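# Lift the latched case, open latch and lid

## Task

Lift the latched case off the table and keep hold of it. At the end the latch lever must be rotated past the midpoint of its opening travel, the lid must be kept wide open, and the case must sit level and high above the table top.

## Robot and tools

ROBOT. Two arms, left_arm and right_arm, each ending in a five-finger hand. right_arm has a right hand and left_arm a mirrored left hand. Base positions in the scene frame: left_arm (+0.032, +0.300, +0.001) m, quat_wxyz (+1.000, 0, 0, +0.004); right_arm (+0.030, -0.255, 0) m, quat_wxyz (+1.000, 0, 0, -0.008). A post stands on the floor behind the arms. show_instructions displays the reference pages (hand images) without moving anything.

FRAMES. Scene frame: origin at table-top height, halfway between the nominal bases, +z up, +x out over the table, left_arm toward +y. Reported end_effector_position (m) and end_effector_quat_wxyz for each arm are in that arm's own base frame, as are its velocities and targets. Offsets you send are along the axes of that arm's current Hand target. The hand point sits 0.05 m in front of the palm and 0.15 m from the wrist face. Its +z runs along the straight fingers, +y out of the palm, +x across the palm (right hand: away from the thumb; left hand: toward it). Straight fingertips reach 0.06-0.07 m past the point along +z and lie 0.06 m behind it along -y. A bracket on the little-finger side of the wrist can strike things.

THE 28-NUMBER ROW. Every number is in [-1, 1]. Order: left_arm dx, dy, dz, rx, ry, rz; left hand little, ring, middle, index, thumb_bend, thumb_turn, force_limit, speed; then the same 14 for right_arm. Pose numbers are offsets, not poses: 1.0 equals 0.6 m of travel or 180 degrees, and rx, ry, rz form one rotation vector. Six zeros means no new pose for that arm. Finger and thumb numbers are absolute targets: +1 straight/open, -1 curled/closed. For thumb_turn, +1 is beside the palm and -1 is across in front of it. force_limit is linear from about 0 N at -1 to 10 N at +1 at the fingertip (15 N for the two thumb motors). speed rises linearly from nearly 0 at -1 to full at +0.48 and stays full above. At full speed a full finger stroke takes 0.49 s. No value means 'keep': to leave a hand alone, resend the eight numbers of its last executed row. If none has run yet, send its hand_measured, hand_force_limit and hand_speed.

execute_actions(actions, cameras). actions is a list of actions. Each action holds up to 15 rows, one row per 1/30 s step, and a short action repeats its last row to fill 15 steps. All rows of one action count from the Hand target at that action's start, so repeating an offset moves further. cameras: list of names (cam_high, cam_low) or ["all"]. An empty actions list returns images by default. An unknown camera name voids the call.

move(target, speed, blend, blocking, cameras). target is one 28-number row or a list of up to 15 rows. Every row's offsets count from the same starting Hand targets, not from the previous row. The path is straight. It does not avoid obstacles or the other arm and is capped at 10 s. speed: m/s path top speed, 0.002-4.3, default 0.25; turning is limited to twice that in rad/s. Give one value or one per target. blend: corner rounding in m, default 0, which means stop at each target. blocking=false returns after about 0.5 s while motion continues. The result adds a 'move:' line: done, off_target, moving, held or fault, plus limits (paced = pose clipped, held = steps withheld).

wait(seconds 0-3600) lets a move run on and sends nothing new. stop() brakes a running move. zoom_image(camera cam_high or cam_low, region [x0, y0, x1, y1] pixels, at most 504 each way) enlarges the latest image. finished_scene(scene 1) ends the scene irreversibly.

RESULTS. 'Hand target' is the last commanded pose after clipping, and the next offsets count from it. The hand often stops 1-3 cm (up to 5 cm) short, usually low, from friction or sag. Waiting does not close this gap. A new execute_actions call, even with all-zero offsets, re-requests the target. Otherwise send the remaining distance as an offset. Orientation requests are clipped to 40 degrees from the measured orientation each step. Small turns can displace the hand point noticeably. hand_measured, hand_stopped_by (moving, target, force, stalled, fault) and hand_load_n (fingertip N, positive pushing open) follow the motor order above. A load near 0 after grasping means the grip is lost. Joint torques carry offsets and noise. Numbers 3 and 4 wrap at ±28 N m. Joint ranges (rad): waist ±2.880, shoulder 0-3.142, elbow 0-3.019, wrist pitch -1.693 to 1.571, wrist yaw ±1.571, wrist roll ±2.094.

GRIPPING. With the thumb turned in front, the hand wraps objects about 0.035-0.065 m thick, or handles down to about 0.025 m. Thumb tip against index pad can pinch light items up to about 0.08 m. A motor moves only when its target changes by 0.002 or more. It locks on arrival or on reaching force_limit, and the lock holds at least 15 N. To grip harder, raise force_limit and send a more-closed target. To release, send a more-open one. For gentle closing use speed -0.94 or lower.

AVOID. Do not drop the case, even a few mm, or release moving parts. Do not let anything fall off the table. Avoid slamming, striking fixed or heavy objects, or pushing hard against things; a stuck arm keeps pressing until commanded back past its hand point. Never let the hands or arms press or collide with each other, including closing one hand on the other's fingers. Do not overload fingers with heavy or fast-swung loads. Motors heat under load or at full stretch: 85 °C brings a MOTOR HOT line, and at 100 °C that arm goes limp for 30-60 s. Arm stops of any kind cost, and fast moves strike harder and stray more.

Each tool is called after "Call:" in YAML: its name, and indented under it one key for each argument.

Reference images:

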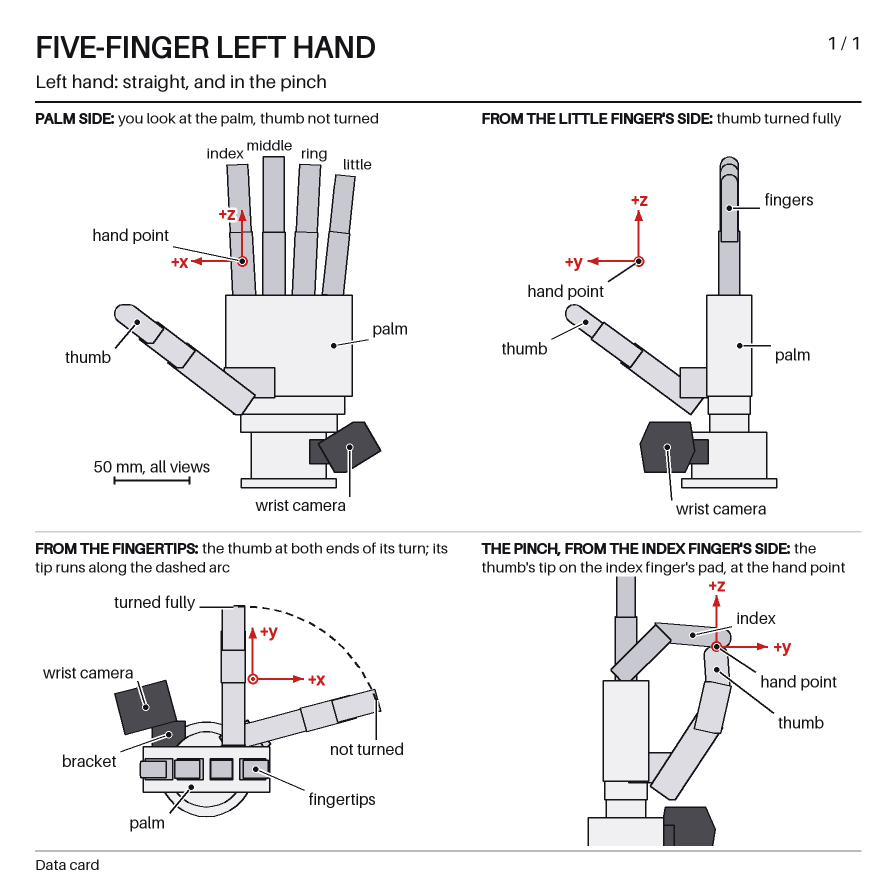

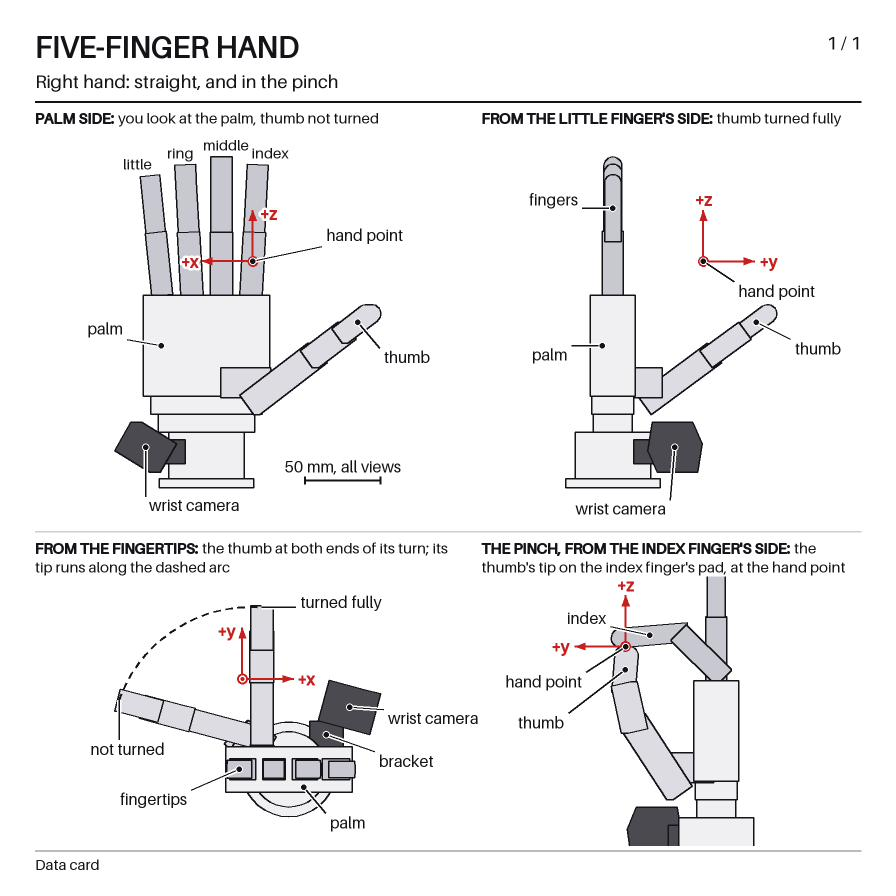

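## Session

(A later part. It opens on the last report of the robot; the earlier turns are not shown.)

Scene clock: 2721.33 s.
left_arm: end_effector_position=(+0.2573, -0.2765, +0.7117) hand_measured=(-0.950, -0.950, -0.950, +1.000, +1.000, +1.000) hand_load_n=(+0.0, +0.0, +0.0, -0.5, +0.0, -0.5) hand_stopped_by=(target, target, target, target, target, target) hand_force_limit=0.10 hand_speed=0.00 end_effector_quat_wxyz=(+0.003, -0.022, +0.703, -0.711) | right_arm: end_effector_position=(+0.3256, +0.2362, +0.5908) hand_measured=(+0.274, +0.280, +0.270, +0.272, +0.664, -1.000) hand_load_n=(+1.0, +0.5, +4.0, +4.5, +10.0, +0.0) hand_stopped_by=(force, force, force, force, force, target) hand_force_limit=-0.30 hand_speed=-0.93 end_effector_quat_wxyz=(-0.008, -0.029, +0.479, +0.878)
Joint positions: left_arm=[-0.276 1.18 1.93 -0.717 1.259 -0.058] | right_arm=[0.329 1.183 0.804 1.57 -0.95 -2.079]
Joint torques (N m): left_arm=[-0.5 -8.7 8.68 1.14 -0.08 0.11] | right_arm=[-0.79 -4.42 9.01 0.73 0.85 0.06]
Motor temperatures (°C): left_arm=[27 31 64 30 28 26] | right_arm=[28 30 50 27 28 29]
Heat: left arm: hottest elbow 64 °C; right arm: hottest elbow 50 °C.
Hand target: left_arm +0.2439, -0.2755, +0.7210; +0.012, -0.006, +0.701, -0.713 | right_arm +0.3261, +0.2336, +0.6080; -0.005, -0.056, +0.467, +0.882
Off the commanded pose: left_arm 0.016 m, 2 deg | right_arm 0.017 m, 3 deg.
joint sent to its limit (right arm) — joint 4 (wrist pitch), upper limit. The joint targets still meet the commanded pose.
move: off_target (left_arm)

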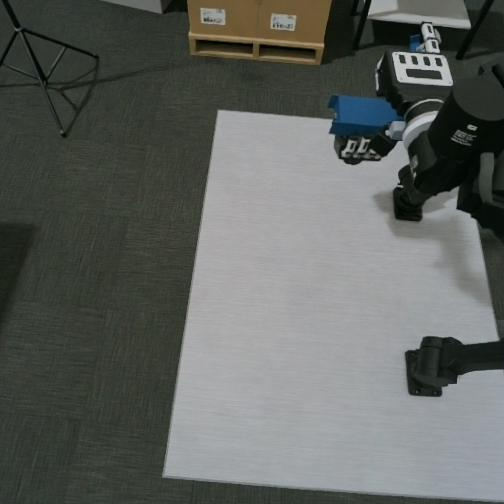

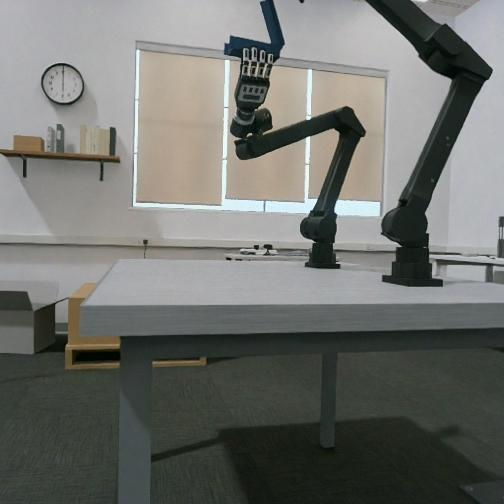

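Call:
zoom_image:
  camera: "cam_high"
  region: [400, 15, 450, 65]

Call:
zoom_image:
  camera: "cam_low"
  region: [240, 0, 320, 60]

Scaled by 10.080.

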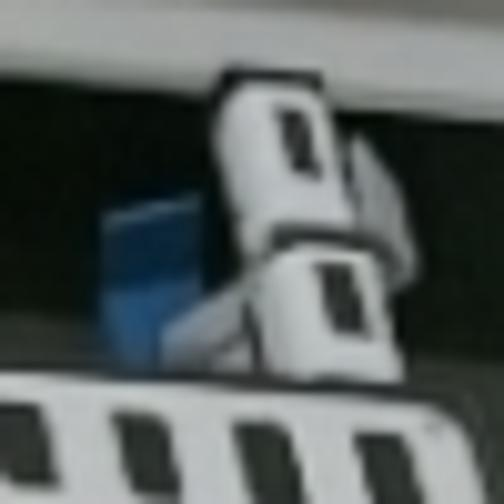

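Scaled by 6.300.

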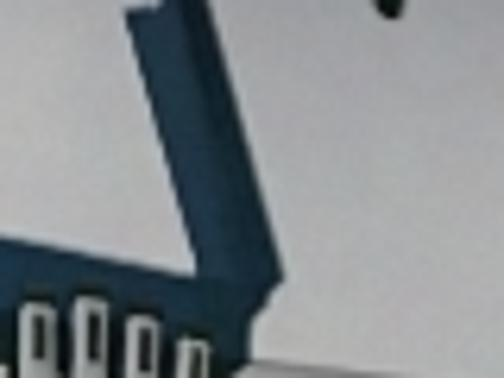

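Call:
move:
  target: [0.045,0.0,0,0,0,0,-0.95,-0.95,-0.95,1,1,1,0.1,0,0,0,0,0,0,0,0.25,0.24,0.18,0.16,0.5,-1,-0.3,-0.93]
  speed: 0.03
  cameras: ["all"]

Call:
zoom_image:
  camera: "cam_high"
  region: [350, 10, 460, 120]

Call:
zoom_image:
  camera: "cam_low"
  region: [210, 0, 310, 100]

Scene clock: 2728.53 s.
left_arm: end_effector_position=(+0.2254, -0.2760, +0.7206) hand_measured=(-0.950, -0.950, -0.950, +1.000, +1.000, +1.000) hand_load_n=(+0.0, +0.0, +0.0, +0.0, +0.0, +0.0) hand_stopped_by=(target, target, target, target, target, target) hand_force_limit=0.10 hand_speed=0.00 end_effector_quat_wxyz=(+0.011, -0.015, +0.701, -0.713) | right_arm: end_effector_position=(+0.3254, +0.2361, +0.5920) hand_measured=(+0.274, +0.280, +0.270, +0.272, +0.664, -1.000) hand_load_n=(+1.0, +0.5, +4.0, +4.5, +10.0, +0.0) hand_stopped_by=(force, force, force, force, force, target) hand_force_limit=-0.30 hand_speed=-0.93 end_effector_quat_wxyz=(-0.007, -0.030, +0.478, +0.878)
Joint positions: left_arm=[-0.308 1.125 1.918 -0.742 1.226 -0.053] | right_arm=[0.329 1.183 0.807 1.57 -0.95 -2.079]
Joint torques (N m): left_arm=[-0.56 -7.24 6.89 1.07 -0.04 0.12] | right_arm=[-0.73 -4.42 8.8 0.75 0.85 0.06]
Motor temperatures (°C): left_arm=[27 31 62 30 28 26] | right_arm=[28 30 50 27 28 29]
Heat: left arm: hottest elbow 62 °C; right arm: hottest elbow 50 °C.
Hand target: left_arm +0.2169, -0.2762, +0.7208; +0.012, -0.006, +0.701, -0.713 | right_arm +0.3261, +0.2336, +0.6079; -0.005, -0.056, +0.467, +0.882
Off the commanded pose: left_arm 0.008 m, 1 deg | right_arm 0.016 m, 3 deg.
joint sent to its limit (right arm) — joint 4 (wrist pitch), upper limit. The joint targets still meet the commanded pose.
move: done

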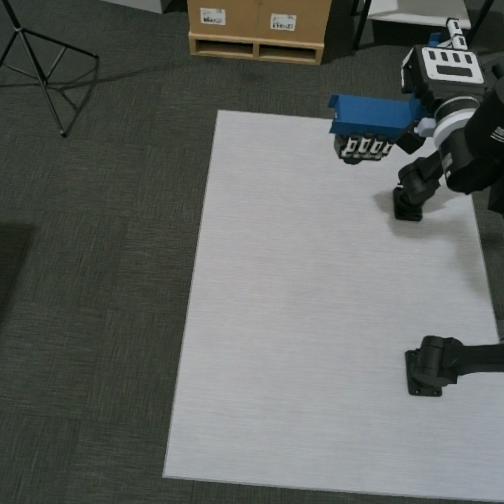

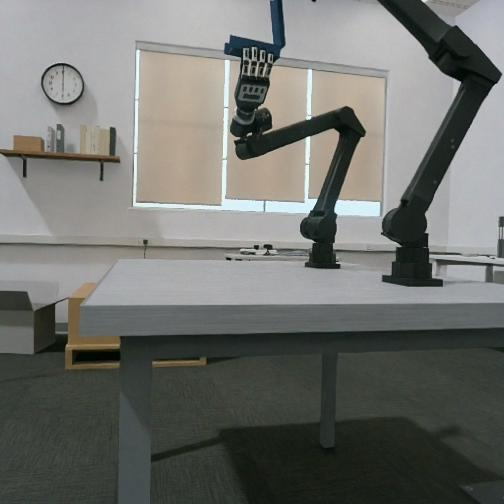

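Scaled by 4.582.

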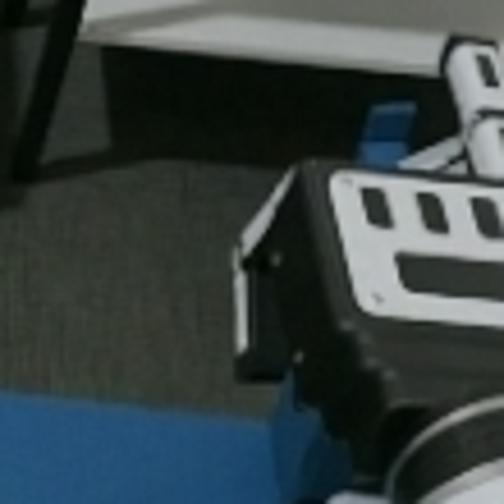

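Scaled by 5.040.

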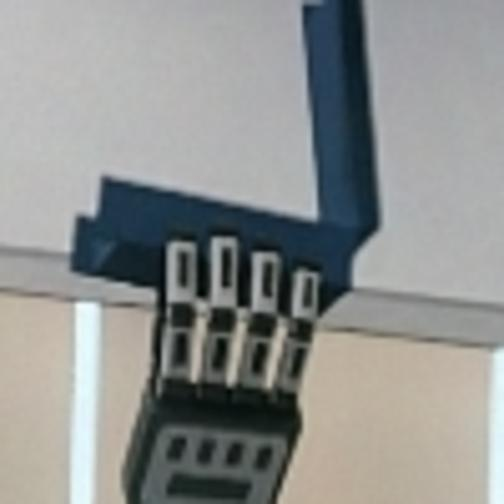

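Call:
move:
  target: [0.035,0.004,0,0,0,0,-0.95,-0.95,-0.95,1,1,1,0.1,0,0,0,0,0,-0.0062,0.0092,0.25,0.24,0.18,0.16,0.5,-1,-0.3,-0.93]
  speed: 0.03
  cameras: ["all"]

Call:
zoom_image:
  camera: "cam_high"
  region: [370, 0, 480, 110]

Call:
zoom_image:
  camera: "cam_low"
  region: [210, 0, 310, 100]

Scene clock: 2734.00 s.
left_arm: end_effector_position=(+0.2052, -0.2771, +0.7177) hand_measured=(-0.950, -0.950, -0.950, +1.000, +1.000, +1.000) hand_load_n=(+0.0, +0.0, +0.0, +0.0, +0.0, -0.5) hand_stopped_by=(target, target, target, target, target, target) hand_force_limit=0.10 hand_speed=0.00 end_effector_quat_wxyz=(+0.010, -0.016, +0.701, -0.713) | right_arm: end_effector_position=(+0.3255, +0.2359, +0.5922) hand_measured=(+0.274, +0.280, +0.270, +0.272, +0.664, -1.000) hand_load_n=(+1.0, +0.5, +4.0, +4.5, +10.5, +0.0) hand_stopped_by=(force, force, force, force, force, target) hand_force_limit=-0.30 hand_speed=-0.93 end_effector_quat_wxyz=(-0.007, -0.030, +0.477, +0.878)
Joint positions: left_arm=[-0.337 1.081 1.883 -0.757 1.196 -0.05] | right_arm=[0.329 1.183 0.807 1.57 -0.948 -2.079]
Joint torques (N m): left_arm=[-0.62 -6.65 6.9 1.11 -0.03 0.13] | right_arm=[-0.56 -4.84 8.55 0.75 1 0.33]
Motor temperatures (°C): left_arm=[27 31 61 30 28 26] | right_arm=[28 30 51 27 28 29]
Heat: left arm: hottest elbow 61 °C; right arm: hottest elbow 51 °C.
Hand target: left_arm +0.1960, -0.2767, +0.7182; +0.012, -0.006, +0.701, -0.713 | right_arm +0.3261, +0.2336, +0.6079; -0.013, -0.041, +0.468, +0.883
Off the commanded pose: left_arm 0.009 m, 1 deg | right_arm 0.016 m, 2 deg.
joint sent to its limit (right arm) — joint 4 (wrist pitch), upper limit. The joint targets still meet the commanded pose.
move: off_target (right_arm)

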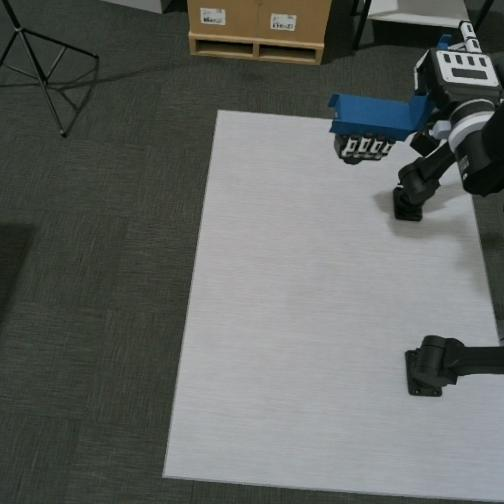

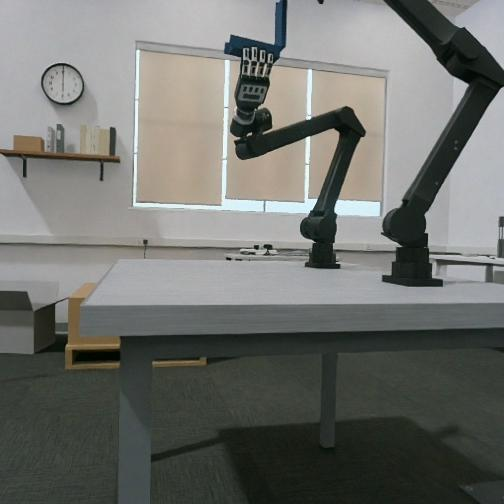

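Scaled by 4.582.

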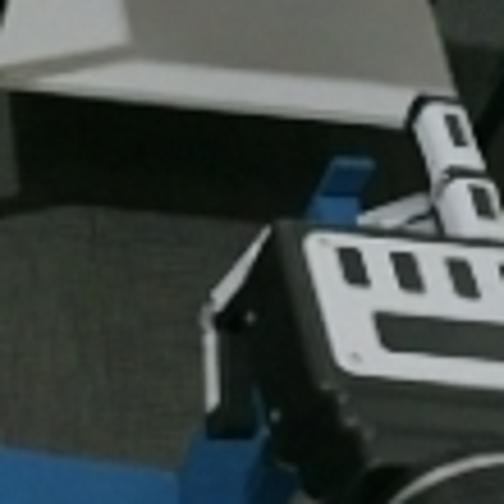

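Scaled by 5.040.

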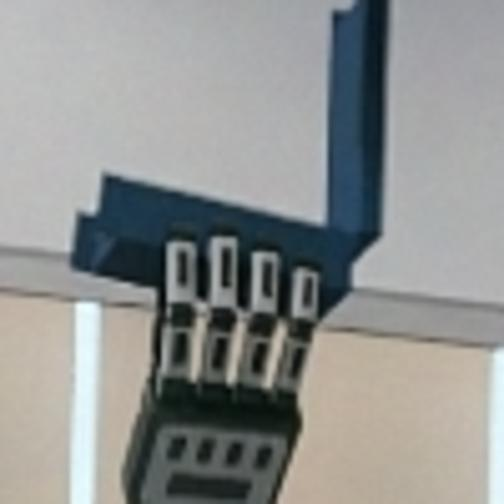

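Call:
zoom_image:
  camera: "cam_low"
  region: [220, 20, 290, 90]

Scaled by 7.200.

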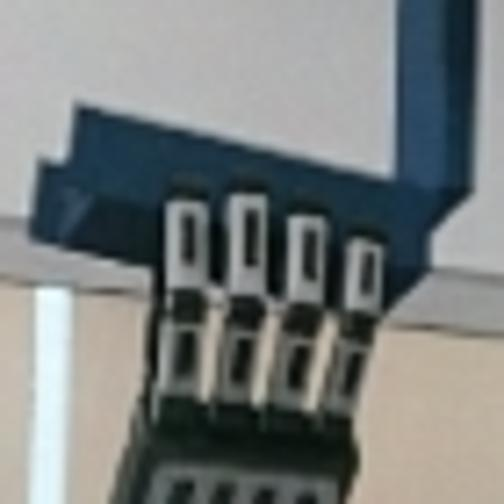

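Call:
move:
  target: [-0.008,0.0,0,0,0,0,-0.95,-0.95,-0.95,1,1,1,0.1,0,0,0,0,0,-0.0109,0.0161,0.25,0.24,0.18,0.16,0.5,-1,-0.3,-0.93]
  speed: 0.03
  cameras: ["all"]

Call:
zoom_image:
  camera: "cam_low"
  region: [220, 0, 310, 90]

Scene clock: 2740.07 s.
left_arm: end_effector_position=(+0.2048, -0.2770, +0.7177) hand_measured=(-0.950, -0.950, -0.950, +1.000, +1.000, +1.000) hand_load_n=(+0.0, +0.0, +0.0, +0.0, +0.0, -0.5) hand_stopped_by=(target, target, target, target, target, target) hand_force_limit=0.10 hand_speed=0.00 end_effector_quat_wxyz=(+0.010, -0.015, +0.701, -0.713) | right_arm: end_effector_position=(+0.3282, +0.2344, +0.5961) hand_measured=(+0.274, +0.280, +0.270, +0.272, +0.664, -1.000) hand_load_n=(+1.5, +0.5, +4.5, +4.5, +10.0, +0.0) hand_stopped_by=(force, force, force, force, force, target) hand_force_limit=-0.30 hand_speed=-0.93 end_effector_quat_wxyz=(-0.016, -0.015, +0.475, +0.879)
Joint positions: left_arm=[-0.337 1.081 1.883 -0.757 1.198 -0.05] | right_arm=[0.329 1.167 0.807 1.533 -0.935 -2.066]
Joint torques (N m): left_arm=[-0.03 -5.89 7.24 1.29 0.16 0.12] | right_arm=[-0.15 -5.48 7.46 0.14 1.07 0.37]
Motor temperatures (°C): left_arm=[27 31 60 30 28 26] | right_arm=[28 30 51 27 29 29]
Heat: left arm: hottest elbow 60 °C; right arm: hottest elbow 51 °C.
Hand target: left_arm +0.2008, -0.2766, +0.7183; +0.012, -0.006, +0.701, -0.713 | right_arm +0.3262, +0.2336, +0.6079; -0.028, -0.014, +0.469, +0.883
Off the commanded pose: left_arm 0.004 m, 1 deg | right_arm 0.012 m, 2 deg.
move: off_target (right_arm)

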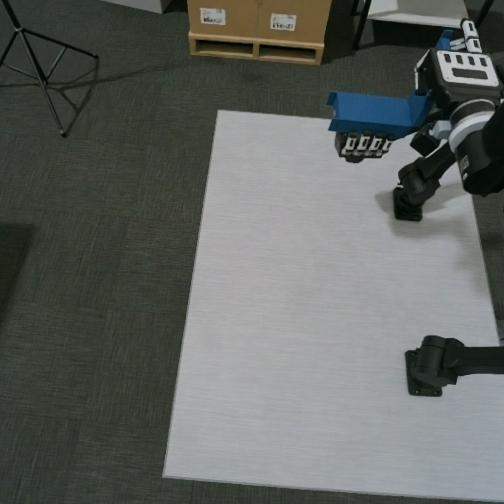

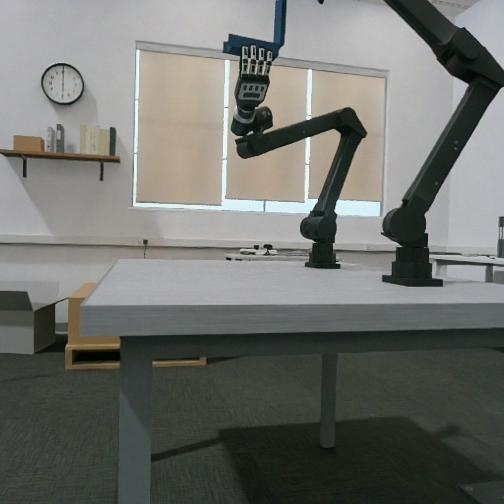

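Scaled by 5.600.

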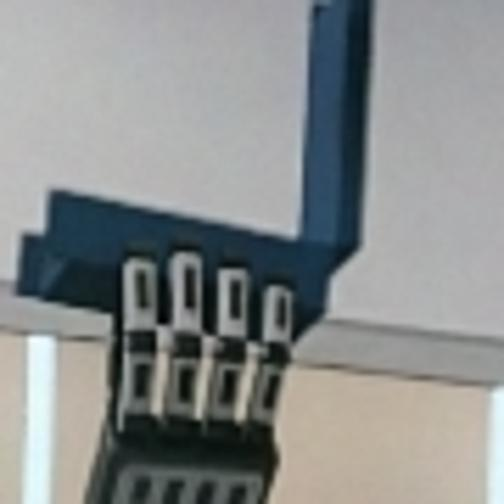

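Call:
move:
  target: [-0.006,0.0,0,0,0,0,-0.95,-0.95,-0.95,1,1,1,0.1,0,0,0,0,0,-0.0093,0.0138,0.25,0.24,0.18,0.16,0.5,-1,-0.3,-0.93]
  speed: 0.03
  cameras: ["all"]

Call:
zoom_image:
  camera: "cam_low"
  region: [220, 0, 310, 90]

Call:
zoom_image:
  camera: "cam_high"
  region: [400, 0, 500, 100]

Scene clock: 2742.70 s.
left_arm: end_effector_position=(+0.2037, -0.2769, +0.7176) hand_measured=(-0.950, -0.950, -0.950, +1.000, +1.000, +1.000) hand_load_n=(+0.0, +0.0, +0.0, +0.0, +0.0, -0.5) hand_stopped_by=(target, target, target, target, target, target) hand_force_limit=0.10 hand_speed=0.00 end_effector_quat_wxyz=(+0.008, -0.013, +0.701, -0.713) | right_arm: end_effector_position=(+0.3278, +0.2335, +0.6039) hand_measured=(+0.274, +0.280, +0.270, +0.272, +0.664, -1.000) hand_load_n=(+1.0, +0.5, +4.5, +4.5, +10.0, +0.0) hand_stopped_by=(force, force, force, force, force, target) hand_force_limit=-0.30 hand_speed=-0.93 end_effector_quat_wxyz=(-0.026, +0.002, +0.474, +0.880)
Joint positions: left_arm=[-0.337 1.081 1.883 -0.757 1.204 -0.05] | right_arm=[0.335 1.13 0.807 1.461 -0.919 -2.063]
Joint torques (N m): left_arm=[0.38 -5.25 7.53 1.43 0.14 0.11] | right_arm=[-0.03 -5.25 6.41 0.31 1.04 0.32]
Motor temperatures (°C): left_arm=[27 31 60 30 28 26] | right_arm=[28 30 51 27 29 29]
Heat: left arm: hottest elbow 60 °C; right arm: hottest elbow 51 °C.
Hand target: left_arm +0.2044, -0.2765, +0.7183; +0.012, -0.006, +0.701, -0.713 | right_arm +0.3261, +0.2335, +0.6080; -0.040, +0.009, +0.469, +0.882
Off the commanded pose: left_arm 0.001 m, 1 deg | right_arm 0.004 m, 2 deg.
move: done

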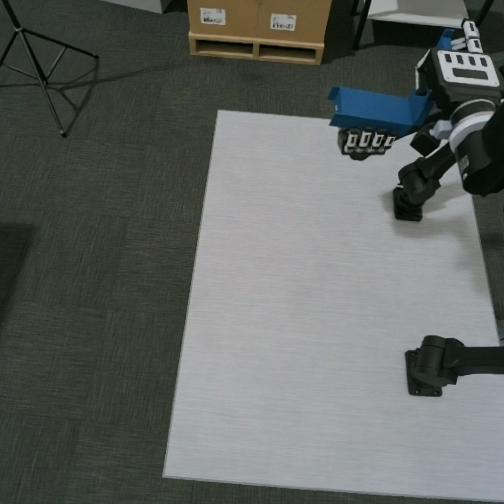

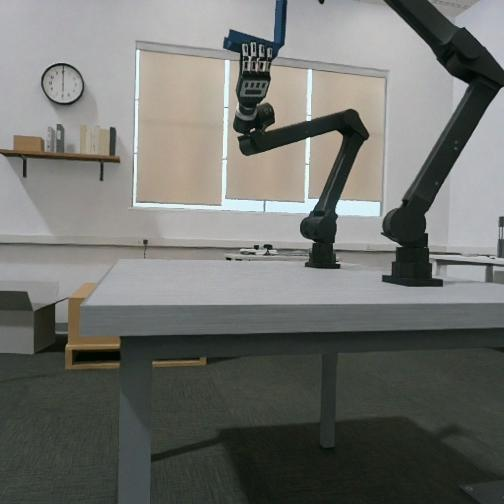

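Scaled by 5.600.

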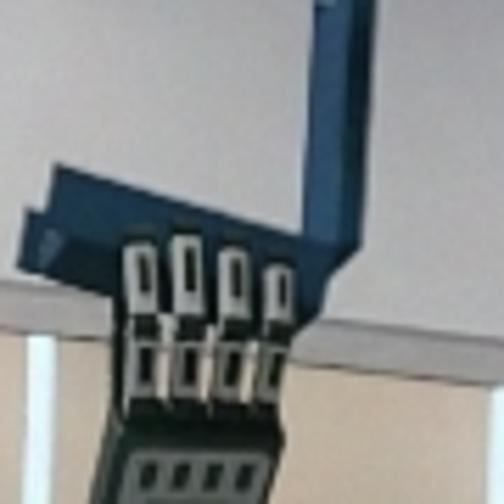

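Scaled by 5.040.

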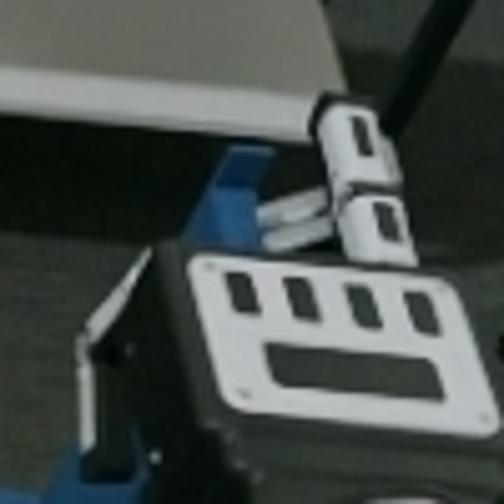

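Call:
move:
  target: [0,-0.05,0,0,0,0,-0.95,-0.95,-0.95,1,1,1,0.1,0,0,0,0,0,0,0,0.25,0.24,0.18,0.16,0.5,-1,-0.3,-0.93]
  speed: 0.03
  cameras: ["all"]

Call:
zoom_image:
  camera: "cam_low"
  region: [220, 0, 310, 90]

Call:
zoom_image:
  camera: "cam_high"
  region: [400, 0, 500, 100]

Scene clock: 2747.63 s.
left_arm: end_effector_position=(+0.2090, -0.2790, +0.7353) hand_measured=(-0.950, -0.950, -0.950, +1.000, +1.000, +1.000) hand_load_n=(+0.0, +0.0, +0.0, +0.0, +0.0, +0.0) hand_stopped_by=(target, target, target, target, target, target) hand_force_limit=0.10 hand_speed=0.00 end_effector_quat_wxyz=(-0.002, -0.019, +0.704, -0.710) | right_arm: end_effector_position=(+0.3305, +0.2336, +0.6032) hand_measured=(+0.274, +0.280, +0.270, +0.272, +0.664, -1.000) hand_load_n=(+0.5, +0.0, +5.0, +4.0, +9.0, +0.0) hand_stopped_by=(force, force, force, force, force, target) hand_force_limit=-0.30 hand_speed=-0.93 end_effector_quat_wxyz=(-0.034, +0.010, +0.473, +0.880)
Joint positions: left_arm=[-0.337 1.143 1.998 -0.834 1.21 -0.05] | right_arm=[0.335 1.13 0.806 1.454 -0.914 -2.048]
Joint torques (N m): left_arm=[0.5 -5.54 10.14 1.07 -0.05 0.1] | right_arm=[-0.03 -5.25 6.48 0.59 0.87 0.16]
Motor temperatures (°C): left_arm=[27 31 59 30 28 26] | right_arm=[28 30 51 27 29 29]
Heat: left arm: hottest elbow 59 °C; right arm: hottest elbow 51 °C.
Hand target: left_arm +0.2043, -0.2761, +0.7482; +0.012, -0.006, +0.701, -0.713 | right_arm +0.3261, +0.2335, +0.6080; -0.040, +0.009, +0.470, +0.882
Off the commanded pose: left_arm 0.014 m, 2 deg | right_arm 0.006 m, 1 deg.
move: off_target (left_arm)

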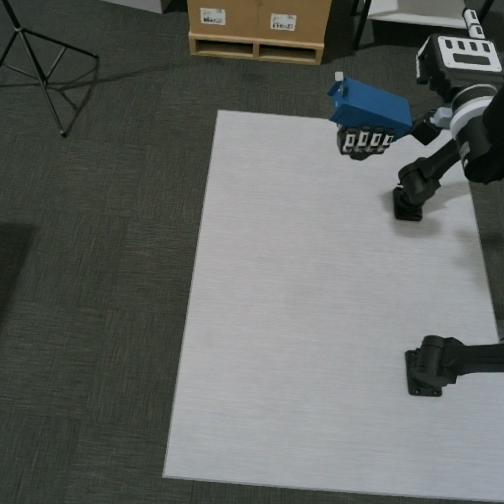

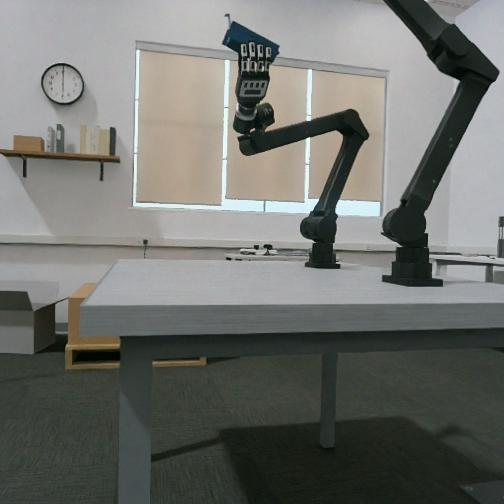

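Scaled by 5.600.

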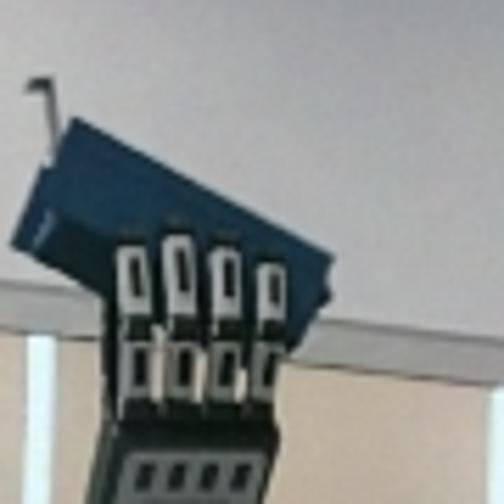

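Scaled by 5.040.

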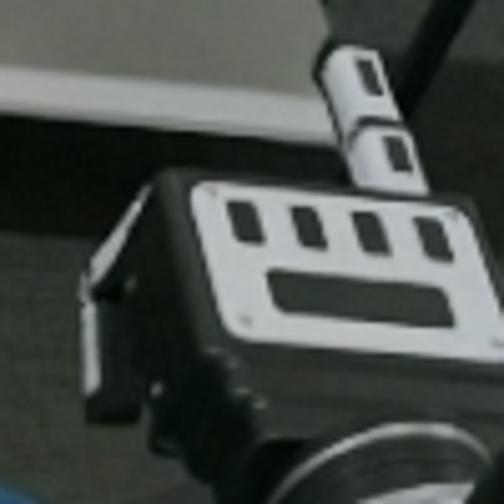

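Call:
move:
  target:
    - [0,-0.02,0,0,0,0,-0.95,-0.95,-0.95,1,1,1,0.1,0,0,0,0,0,0,0,0.25,0.24,0.18,0.16,0.5,-1,-0.3,-0.93]
    - [0,-0.02,-0.12,0,0,0,-0.95,-0.95,-0.95,1,1,1,0.1,0,0,0,0,0,0,0,0.25,0.24,0.18,0.16,0.5,-1,-0.3,-0.93]
    - [-0.31,-0.02,-0.12,0,0,0,-0.95,-0.95,-0.95,1,1,1,0.1,0,0,0,0,0,0,0,0.25,0.24,0.18,0.16,0.5,-1,-0.3,-0.93]
  speed: 0.08
  blend: 0.01
  cameras: ["all"]

Call:
zoom_image:
  camera: "cam_high"
  region: [310, 60, 430, 180]

Call:
zoom_image:
  camera: "cam_low"
  region: [210, 0, 300, 90]

Scene clock: 2762.00 s.
left_arm: end_effector_position=(+0.3970, -0.2022, +0.7457) hand_measured=(-0.950, -0.950, -0.950, +1.000, +1.000, +1.000) hand_load_n=(+0.0, +0.0, +0.0, +0.0, +0.0, -0.5) hand_stopped_by=(target, target, target, target, target, target) hand_force_limit=0.10 hand_speed=0.00 end_effector_quat_wxyz=(-0.004, -0.020, +0.704, -0.710) | right_arm: end_effector_position=(+0.3305, +0.2336, +0.6032) hand_measured=(+0.274, +0.280, +0.270, +0.272, +0.664, -1.000) hand_load_n=(+0.0, +0.0, +5.0, +4.5, +9.0, +0.0) hand_stopped_by=(force, force, force, force, force, target) hand_force_limit=-0.30 hand_speed=-0.93 end_effector_quat_wxyz=(-0.034, +0.010, +0.473, +0.880)
Joint positions: left_arm=[-0.015 1.573 2.385 -0.581 1.532 -0.265] | right_arm=[0.335 1.13 0.806 1.454 -0.914 -2.048]
Joint torques (N m): left_arm=[0.85 -13.16 10.17 1.63 -0.22 -0.16] | right_arm=[-0.03 -5.19 6.49 0.59 0.87 0.16]
Motor temperatures (°C): left_arm=[27 31 59 30 28 26] | right_arm=[28 30 50 27 29 29]
Heat: left arm: hottest elbow 59 °C; right arm: hottest elbow 50 °C.
Hand target: left_arm +0.3883, -0.1992, +0.7605; +0.012, -0.006, +0.701, -0.713 | right_arm +0.3261, +0.2335, +0.6080; -0.040, +0.009, +0.470, +0.882
Off the commanded pose: left_arm 0.017 m, 2 deg | right_arm 0.006 m, 1 deg.
move: off_target (left_arm); blend cut to 0.006 m at target 1

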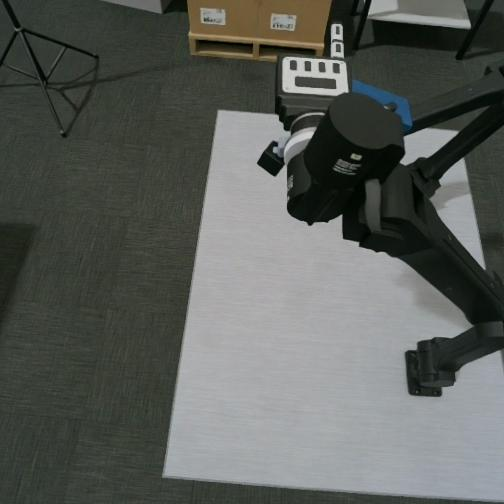

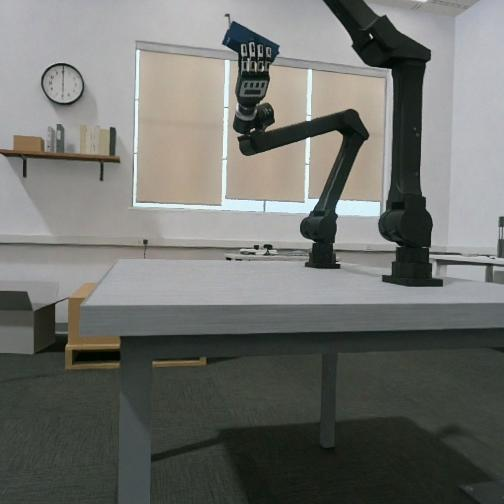

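Scaled by 4.200.

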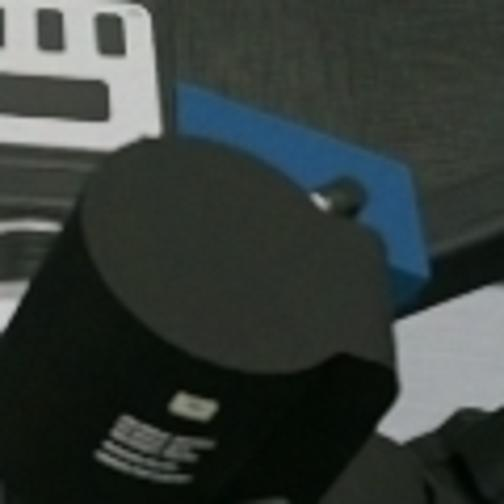

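Scaled by 5.600.

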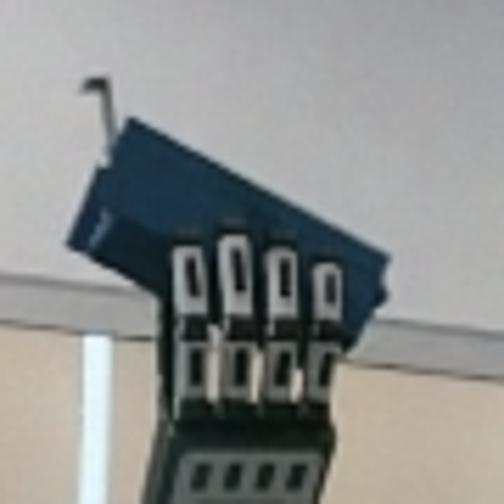

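Call:
move:
  target: [0.0,0.0,0,0,0,0,-0.95,-0.95,-0.95,1,1,1,0.1,0,0,0,0,0,-0.031,0.046,0.25,0.24,0.18,0.16,0.5,-1,-0.3,-0.93]
  speed: 0.08
  cameras: ["all"]

Call:
zoom_image:
  camera: "cam_low"
  region: [210, 0, 300, 90]

Scene clock: 2765.10 s.
left_arm: end_effector_position=(+0.3968, -0.2023, +0.7486) hand_measured=(-0.950, -0.950, -0.950, +1.000, +1.000, +1.000) hand_load_n=(+0.0, +0.0, +0.0, +0.0, +0.0, -0.5) hand_stopped_by=(target, target, target, target, target, target) hand_force_limit=0.10 hand_speed=0.00 end_effector_quat_wxyz=(-0.001, -0.016, +0.703, -0.711) | right_arm: end_effector_position=(+0.3317, +0.2334, +0.6028) hand_measured=(+0.274, +0.280, +0.270, +0.272, +0.664, -1.000) hand_load_n=(+0.0, +0.0, +5.0, +4.5, +9.5, +0.0) hand_stopped_by=(force, force, force, force, force, target) hand_force_limit=-0.30 hand_speed=-0.93 end_effector_quat_wxyz=(-0.075, +0.088, +0.473, +0.874)
Joint positions: left_arm=[-0.015 1.573 2.385 -0.541 1.532 -0.296] | right_arm=[0.358 1.009 0.767 1.208 -0.858 -2.041]
Joint torques (N m): left_arm=[0.85 -13.27 9.05 1.59 -0.26 -0.18] | right_arm=[0.09 -4.31 6.84 0.9 0.79 0.12]
Motor temperatures (°C): left_arm=[27 31 59 30 28 26] | right_arm=[28 30 49 27 29 29]
Heat: left arm: hottest elbow 59 °C; right arm: hottest elbow 49 °C.
Hand target: left_arm +0.3883, -0.1992, +0.7605; +0.012, -0.006, +0.701, -0.713 | right_arm +0.3261, +0.2335, +0.6079; -0.081, +0.086, +0.469, +0.875
Off the commanded pose: left_arm 0.015 m, 2 deg | right_arm 0.008 m, 1 deg.
move: done

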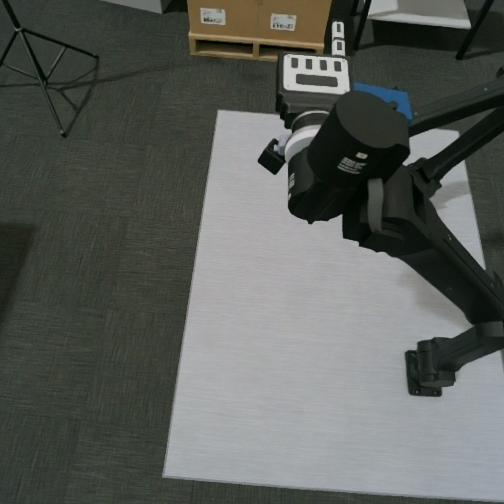

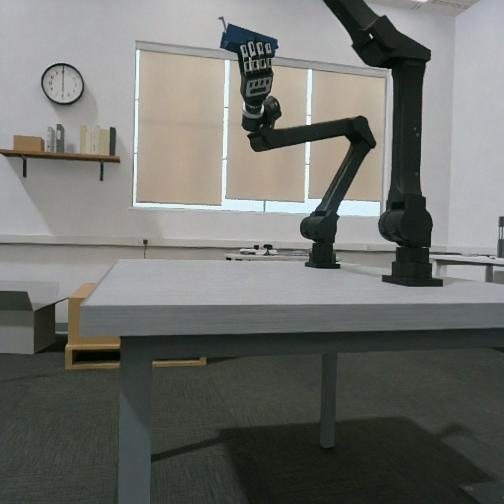

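Scaled by 5.600.

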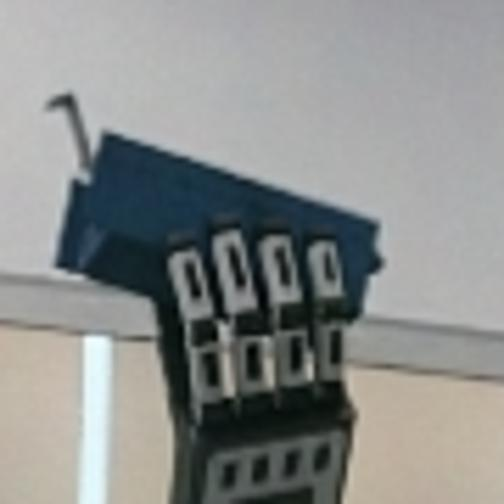

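Call:
move:
  target: [0.0,0.0,0,0,0,0,-0.95,-0.95,-0.95,1,1,1,0.1,0,0,0,0,0,-0.0341,0.0506,0.25,0.24,0.18,0.16,0.5,-1,-0.3,-0.93]
  speed: 0.08
  cameras: ["all"]

Call:
zoom_image:
  camera: "cam_low"
  region: [210, 0, 300, 90]

Call:
zoom_image:
  camera: "cam_high"
  region: [310, 60, 430, 180]

Scene clock: 2767.97 s.
left_arm: end_effector_position=(+0.3966, -0.2023, +0.7498) hand_measured=(-0.950, -0.950, -0.950, +1.000, +1.000, +1.000) hand_load_n=(+0.0, +0.0, +0.0, +0.0, +0.0, -0.5) hand_stopped_by=(target, target, target, target, target, target) hand_force_limit=0.10 hand_speed=0.00 end_effector_quat_wxyz=(+0.000, -0.015, +0.703, -0.711) | right_arm: end_effector_position=(+0.3324, +0.2337, +0.6013) hand_measured=(+0.274, +0.280, +0.270, +0.272, +0.664, -1.000) hand_load_n=(+0.0, +0.0, +5.0, +4.5, +9.0, +0.0) hand_stopped_by=(force, force, force, force, force, target) hand_force_limit=-0.30 hand_speed=-0.93 end_effector_quat_wxyz=(-0.120, +0.174, +0.468, +0.858)
Joint positions: left_arm=[-0.015 1.573 2.385 -0.523 1.532 -0.31] | right_arm=[0.389 0.885 0.757 0.922 -0.792 -2.02]
Joint torques (N m): left_arm=[0.85 -13.45 8.57 1.58 -0.27 -0.17] | right_arm=[0.09 -3.37 7.42 1.22 0.67 0.11]
Motor temperatures (°C): left_arm=[27 31 59 30 28 26] | right_arm=[28 30 49 27 29 29]
Heat: left arm: hottest elbow 59 °C; right arm: hottest elbow 49 °C.
Hand target: left_arm +0.3883, -0.1992, +0.7605; +0.012, -0.006, +0.701, -0.713 | right_arm +0.3261, +0.2335, +0.6079; -0.124, +0.170, +0.464, +0.860
Off the commanded pose: left_arm 0.014 m, 2 deg | right_arm 0.009 m, 1 deg.
move: done

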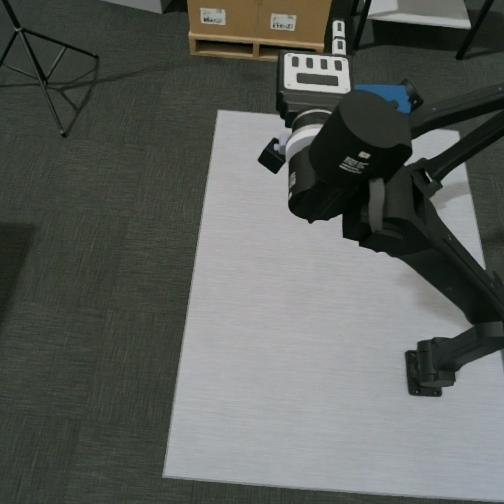

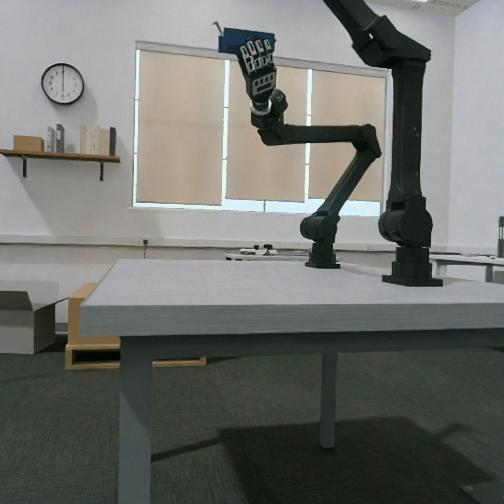

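Scaled by 5.600.

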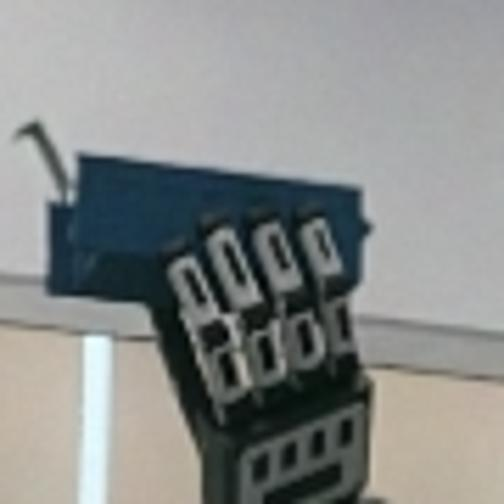

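Scaled by 4.200.

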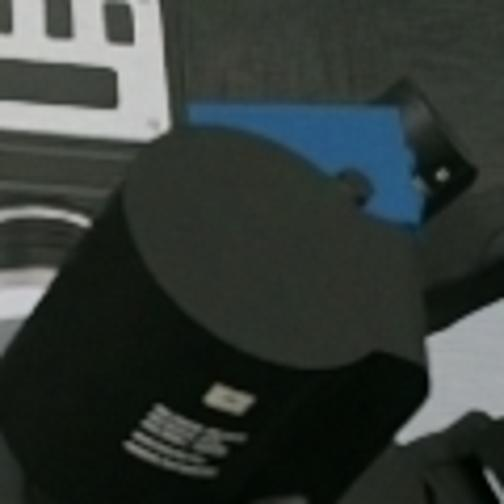

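Call:
execute_actions:
  actions:
    - [[0,0,0,0,0,0,-0.95,-0.95,-0.95,1,1,1,0.1,0,0,0,0,0,0,0,0.25,0.24,0.15,0.13,0.46,-1,0.2,-0.94]]
  cameras: ["all"]

Call:
zoom_image:
  camera: "cam_low"
  region: [210, 0, 300, 90]

Scene clock: 2770.57 s.
left_arm: end_effector_position=(+0.3965, -0.2023, +0.7499) hand_measured=(-0.950, -0.950, -0.950, +1.000, +1.000, +1.000) hand_load_n=(+0.0, +0.0, +0.0, +0.0, +0.0, +0.0) hand_stopped_by=(target, target, target, target, target, target) hand_force_limit=0.10 hand_speed=0.00 end_effector_quat_wxyz=(+0.000, -0.015, +0.703, -0.711) | right_arm: end_effector_position=(+0.3324, +0.2336, +0.6013) hand_measured=(+0.274, +0.280, +0.260, +0.258, +0.664, -1.000) hand_load_n=(+0.0, +0.0, +6.0, +7.0, +12.5, +0.0) hand_stopped_by=(force, force, force, force, force, target) hand_force_limit=0.20 hand_speed=-0.94 end_effector_quat_wxyz=(-0.120, +0.174, +0.468, +0.858)
Joint positions: left_arm=[-0.015 1.573 2.385 -0.523 1.532 -0.311] | right_arm=[0.389 0.885 0.757 0.922 -0.791 -2.019]
Joint torques (N m): left_arm=[0.79 -13.51 8.53 1.63 -0.27 -0.17] | right_arm=[0.09 -3.37 7.42 1.22 0.66 0.1]
Motor temperatures (°C): left_arm=[27 31 58 30 28 26] | right_arm=[28 30 50 27 29 29]
Heat: left arm: hottest elbow 58 °C; right arm: hottest elbow 50 °C.
Hand target: left_arm +0.3883, -0.1992, +0.7605; +0.012, -0.006, +0.701, -0.713 | right_arm +0.3261, +0.2335, +0.6080; -0.124, +0.170, +0.464, +0.860
Off the commanded pose: left_arm 0.014 m, 2 deg | right_arm 0.009 m, 1 deg.

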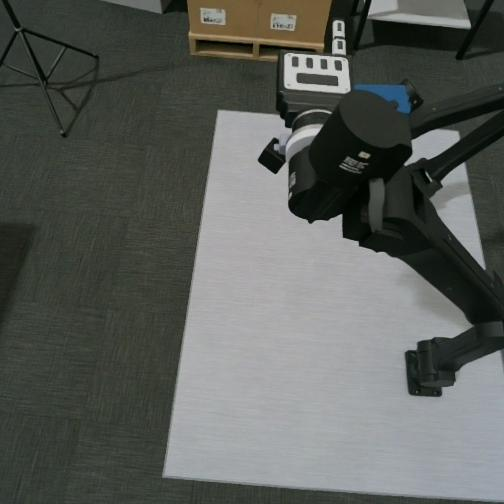

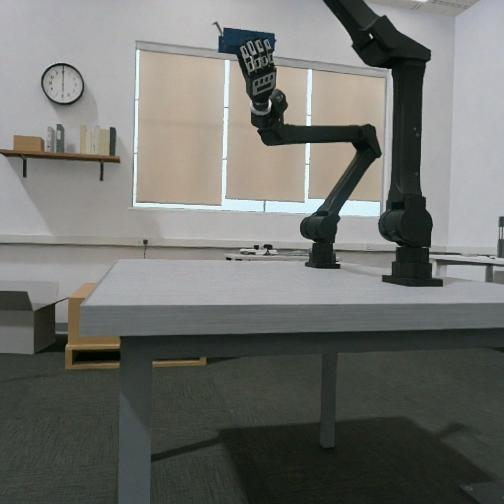

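Scaled by 5.600.

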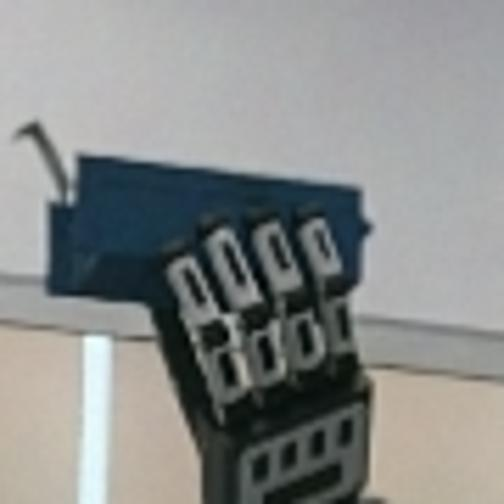

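Call:
move:
  target: [-0.017,0.26,0.02,0,0,0,-0.95,-0.95,-0.95,1,1,1,0.1,0,0,0,0,0,0,0,0.25,0.24,0.15,0.13,0.46,-1,0.2,-0.94]
  speed: 0.08
  cameras: ["all"]

Call:
zoom_image:
  camera: "cam_low"
  region: [200, 0, 290, 90]

Call:
zoom_image:
  camera: "cam_high"
  region: [290, 75, 410, 195]

Scene clock: 2783.40 s.
left_arm: end_effector_position=(+0.4065, -0.2108, +0.6013) hand_measured=(-0.950, -0.950, -0.950, +1.000, +1.000, +1.000) hand_load_n=(+0.0, +0.0, +0.0, +0.0, +0.0, +0.0) hand_stopped_by=(target, target, target, target, target, target) hand_force_limit=0.10 hand_speed=0.00 end_effector_quat_wxyz=(+0.012, -0.010, +0.704, -0.710) | right_arm: end_effector_position=(+0.3324, +0.2336, +0.6013) hand_measured=(+0.274, +0.280, +0.260, +0.258, +0.664, -1.000) hand_load_n=(+0.0, +0.0, +6.0, +7.0, +12.5, +0.0) hand_stopped_by=(force, force, force, force, force, target) hand_force_limit=0.20 hand_speed=-0.94 end_effector_quat_wxyz=(-0.120, +0.174, +0.468, +0.858)
Joint positions: left_arm=[-0.034 1.338 1.7 -0.224 1.505 -0.135] | right_arm=[0.389 0.885 0.757 0.922 -0.791 -2.019]
Joint torques (N m): left_arm=[-0.32 -12.81 8.43 1.7 -0.29 -0.16] | right_arm=[0.09 -3.31 7.42 1.22 0.66 0.1]
Motor temperatures (°C): left_arm=[27 31 57 30 28 26] | right_arm=[28 30 50 27 29 29]
Heat: left arm: hottest elbow 57 °C; right arm: hottest elbow 50 °C.
Hand target: left_arm +0.3999, -0.2134, +0.6048; +0.012, -0.006, +0.701, -0.713 | right_arm +0.3261, +0.2335, +0.6080; -0.124, +0.170, +0.464, +0.860
Off the commanded pose: left_arm 0.008 m, 1 deg | right_arm 0.009 m, 1 deg.
move: done

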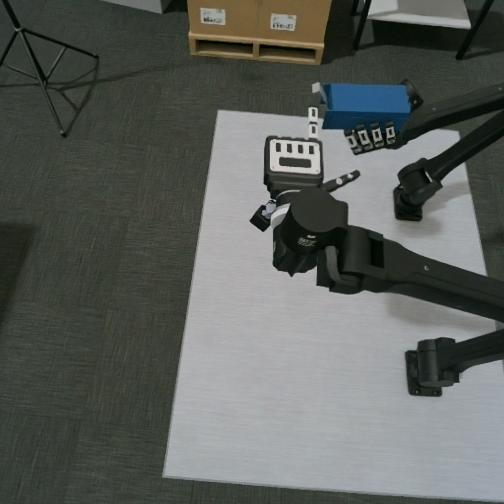

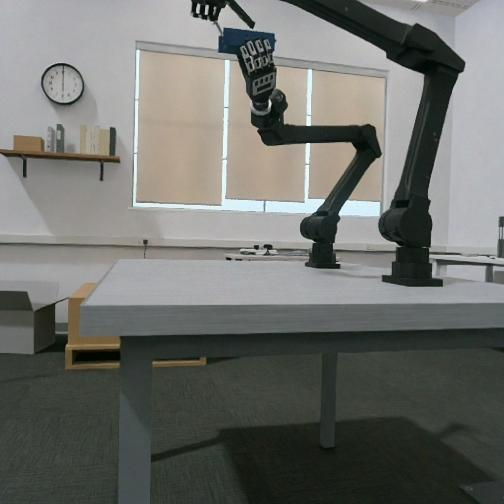

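Scaled by 5.600.

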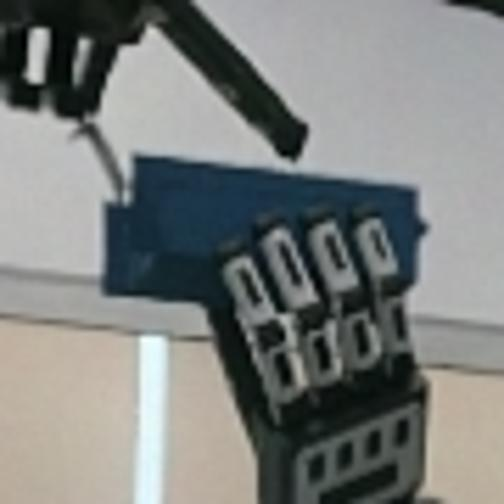

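Scaled by 4.200.

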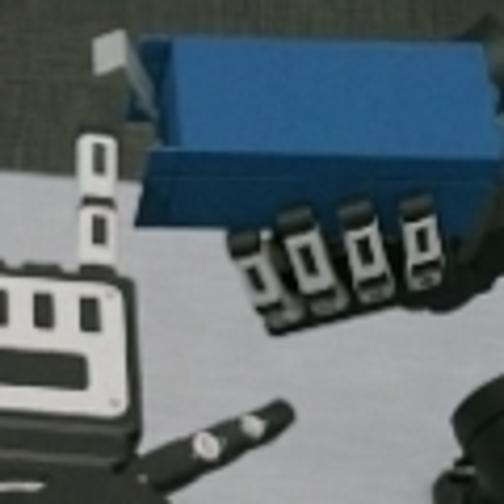

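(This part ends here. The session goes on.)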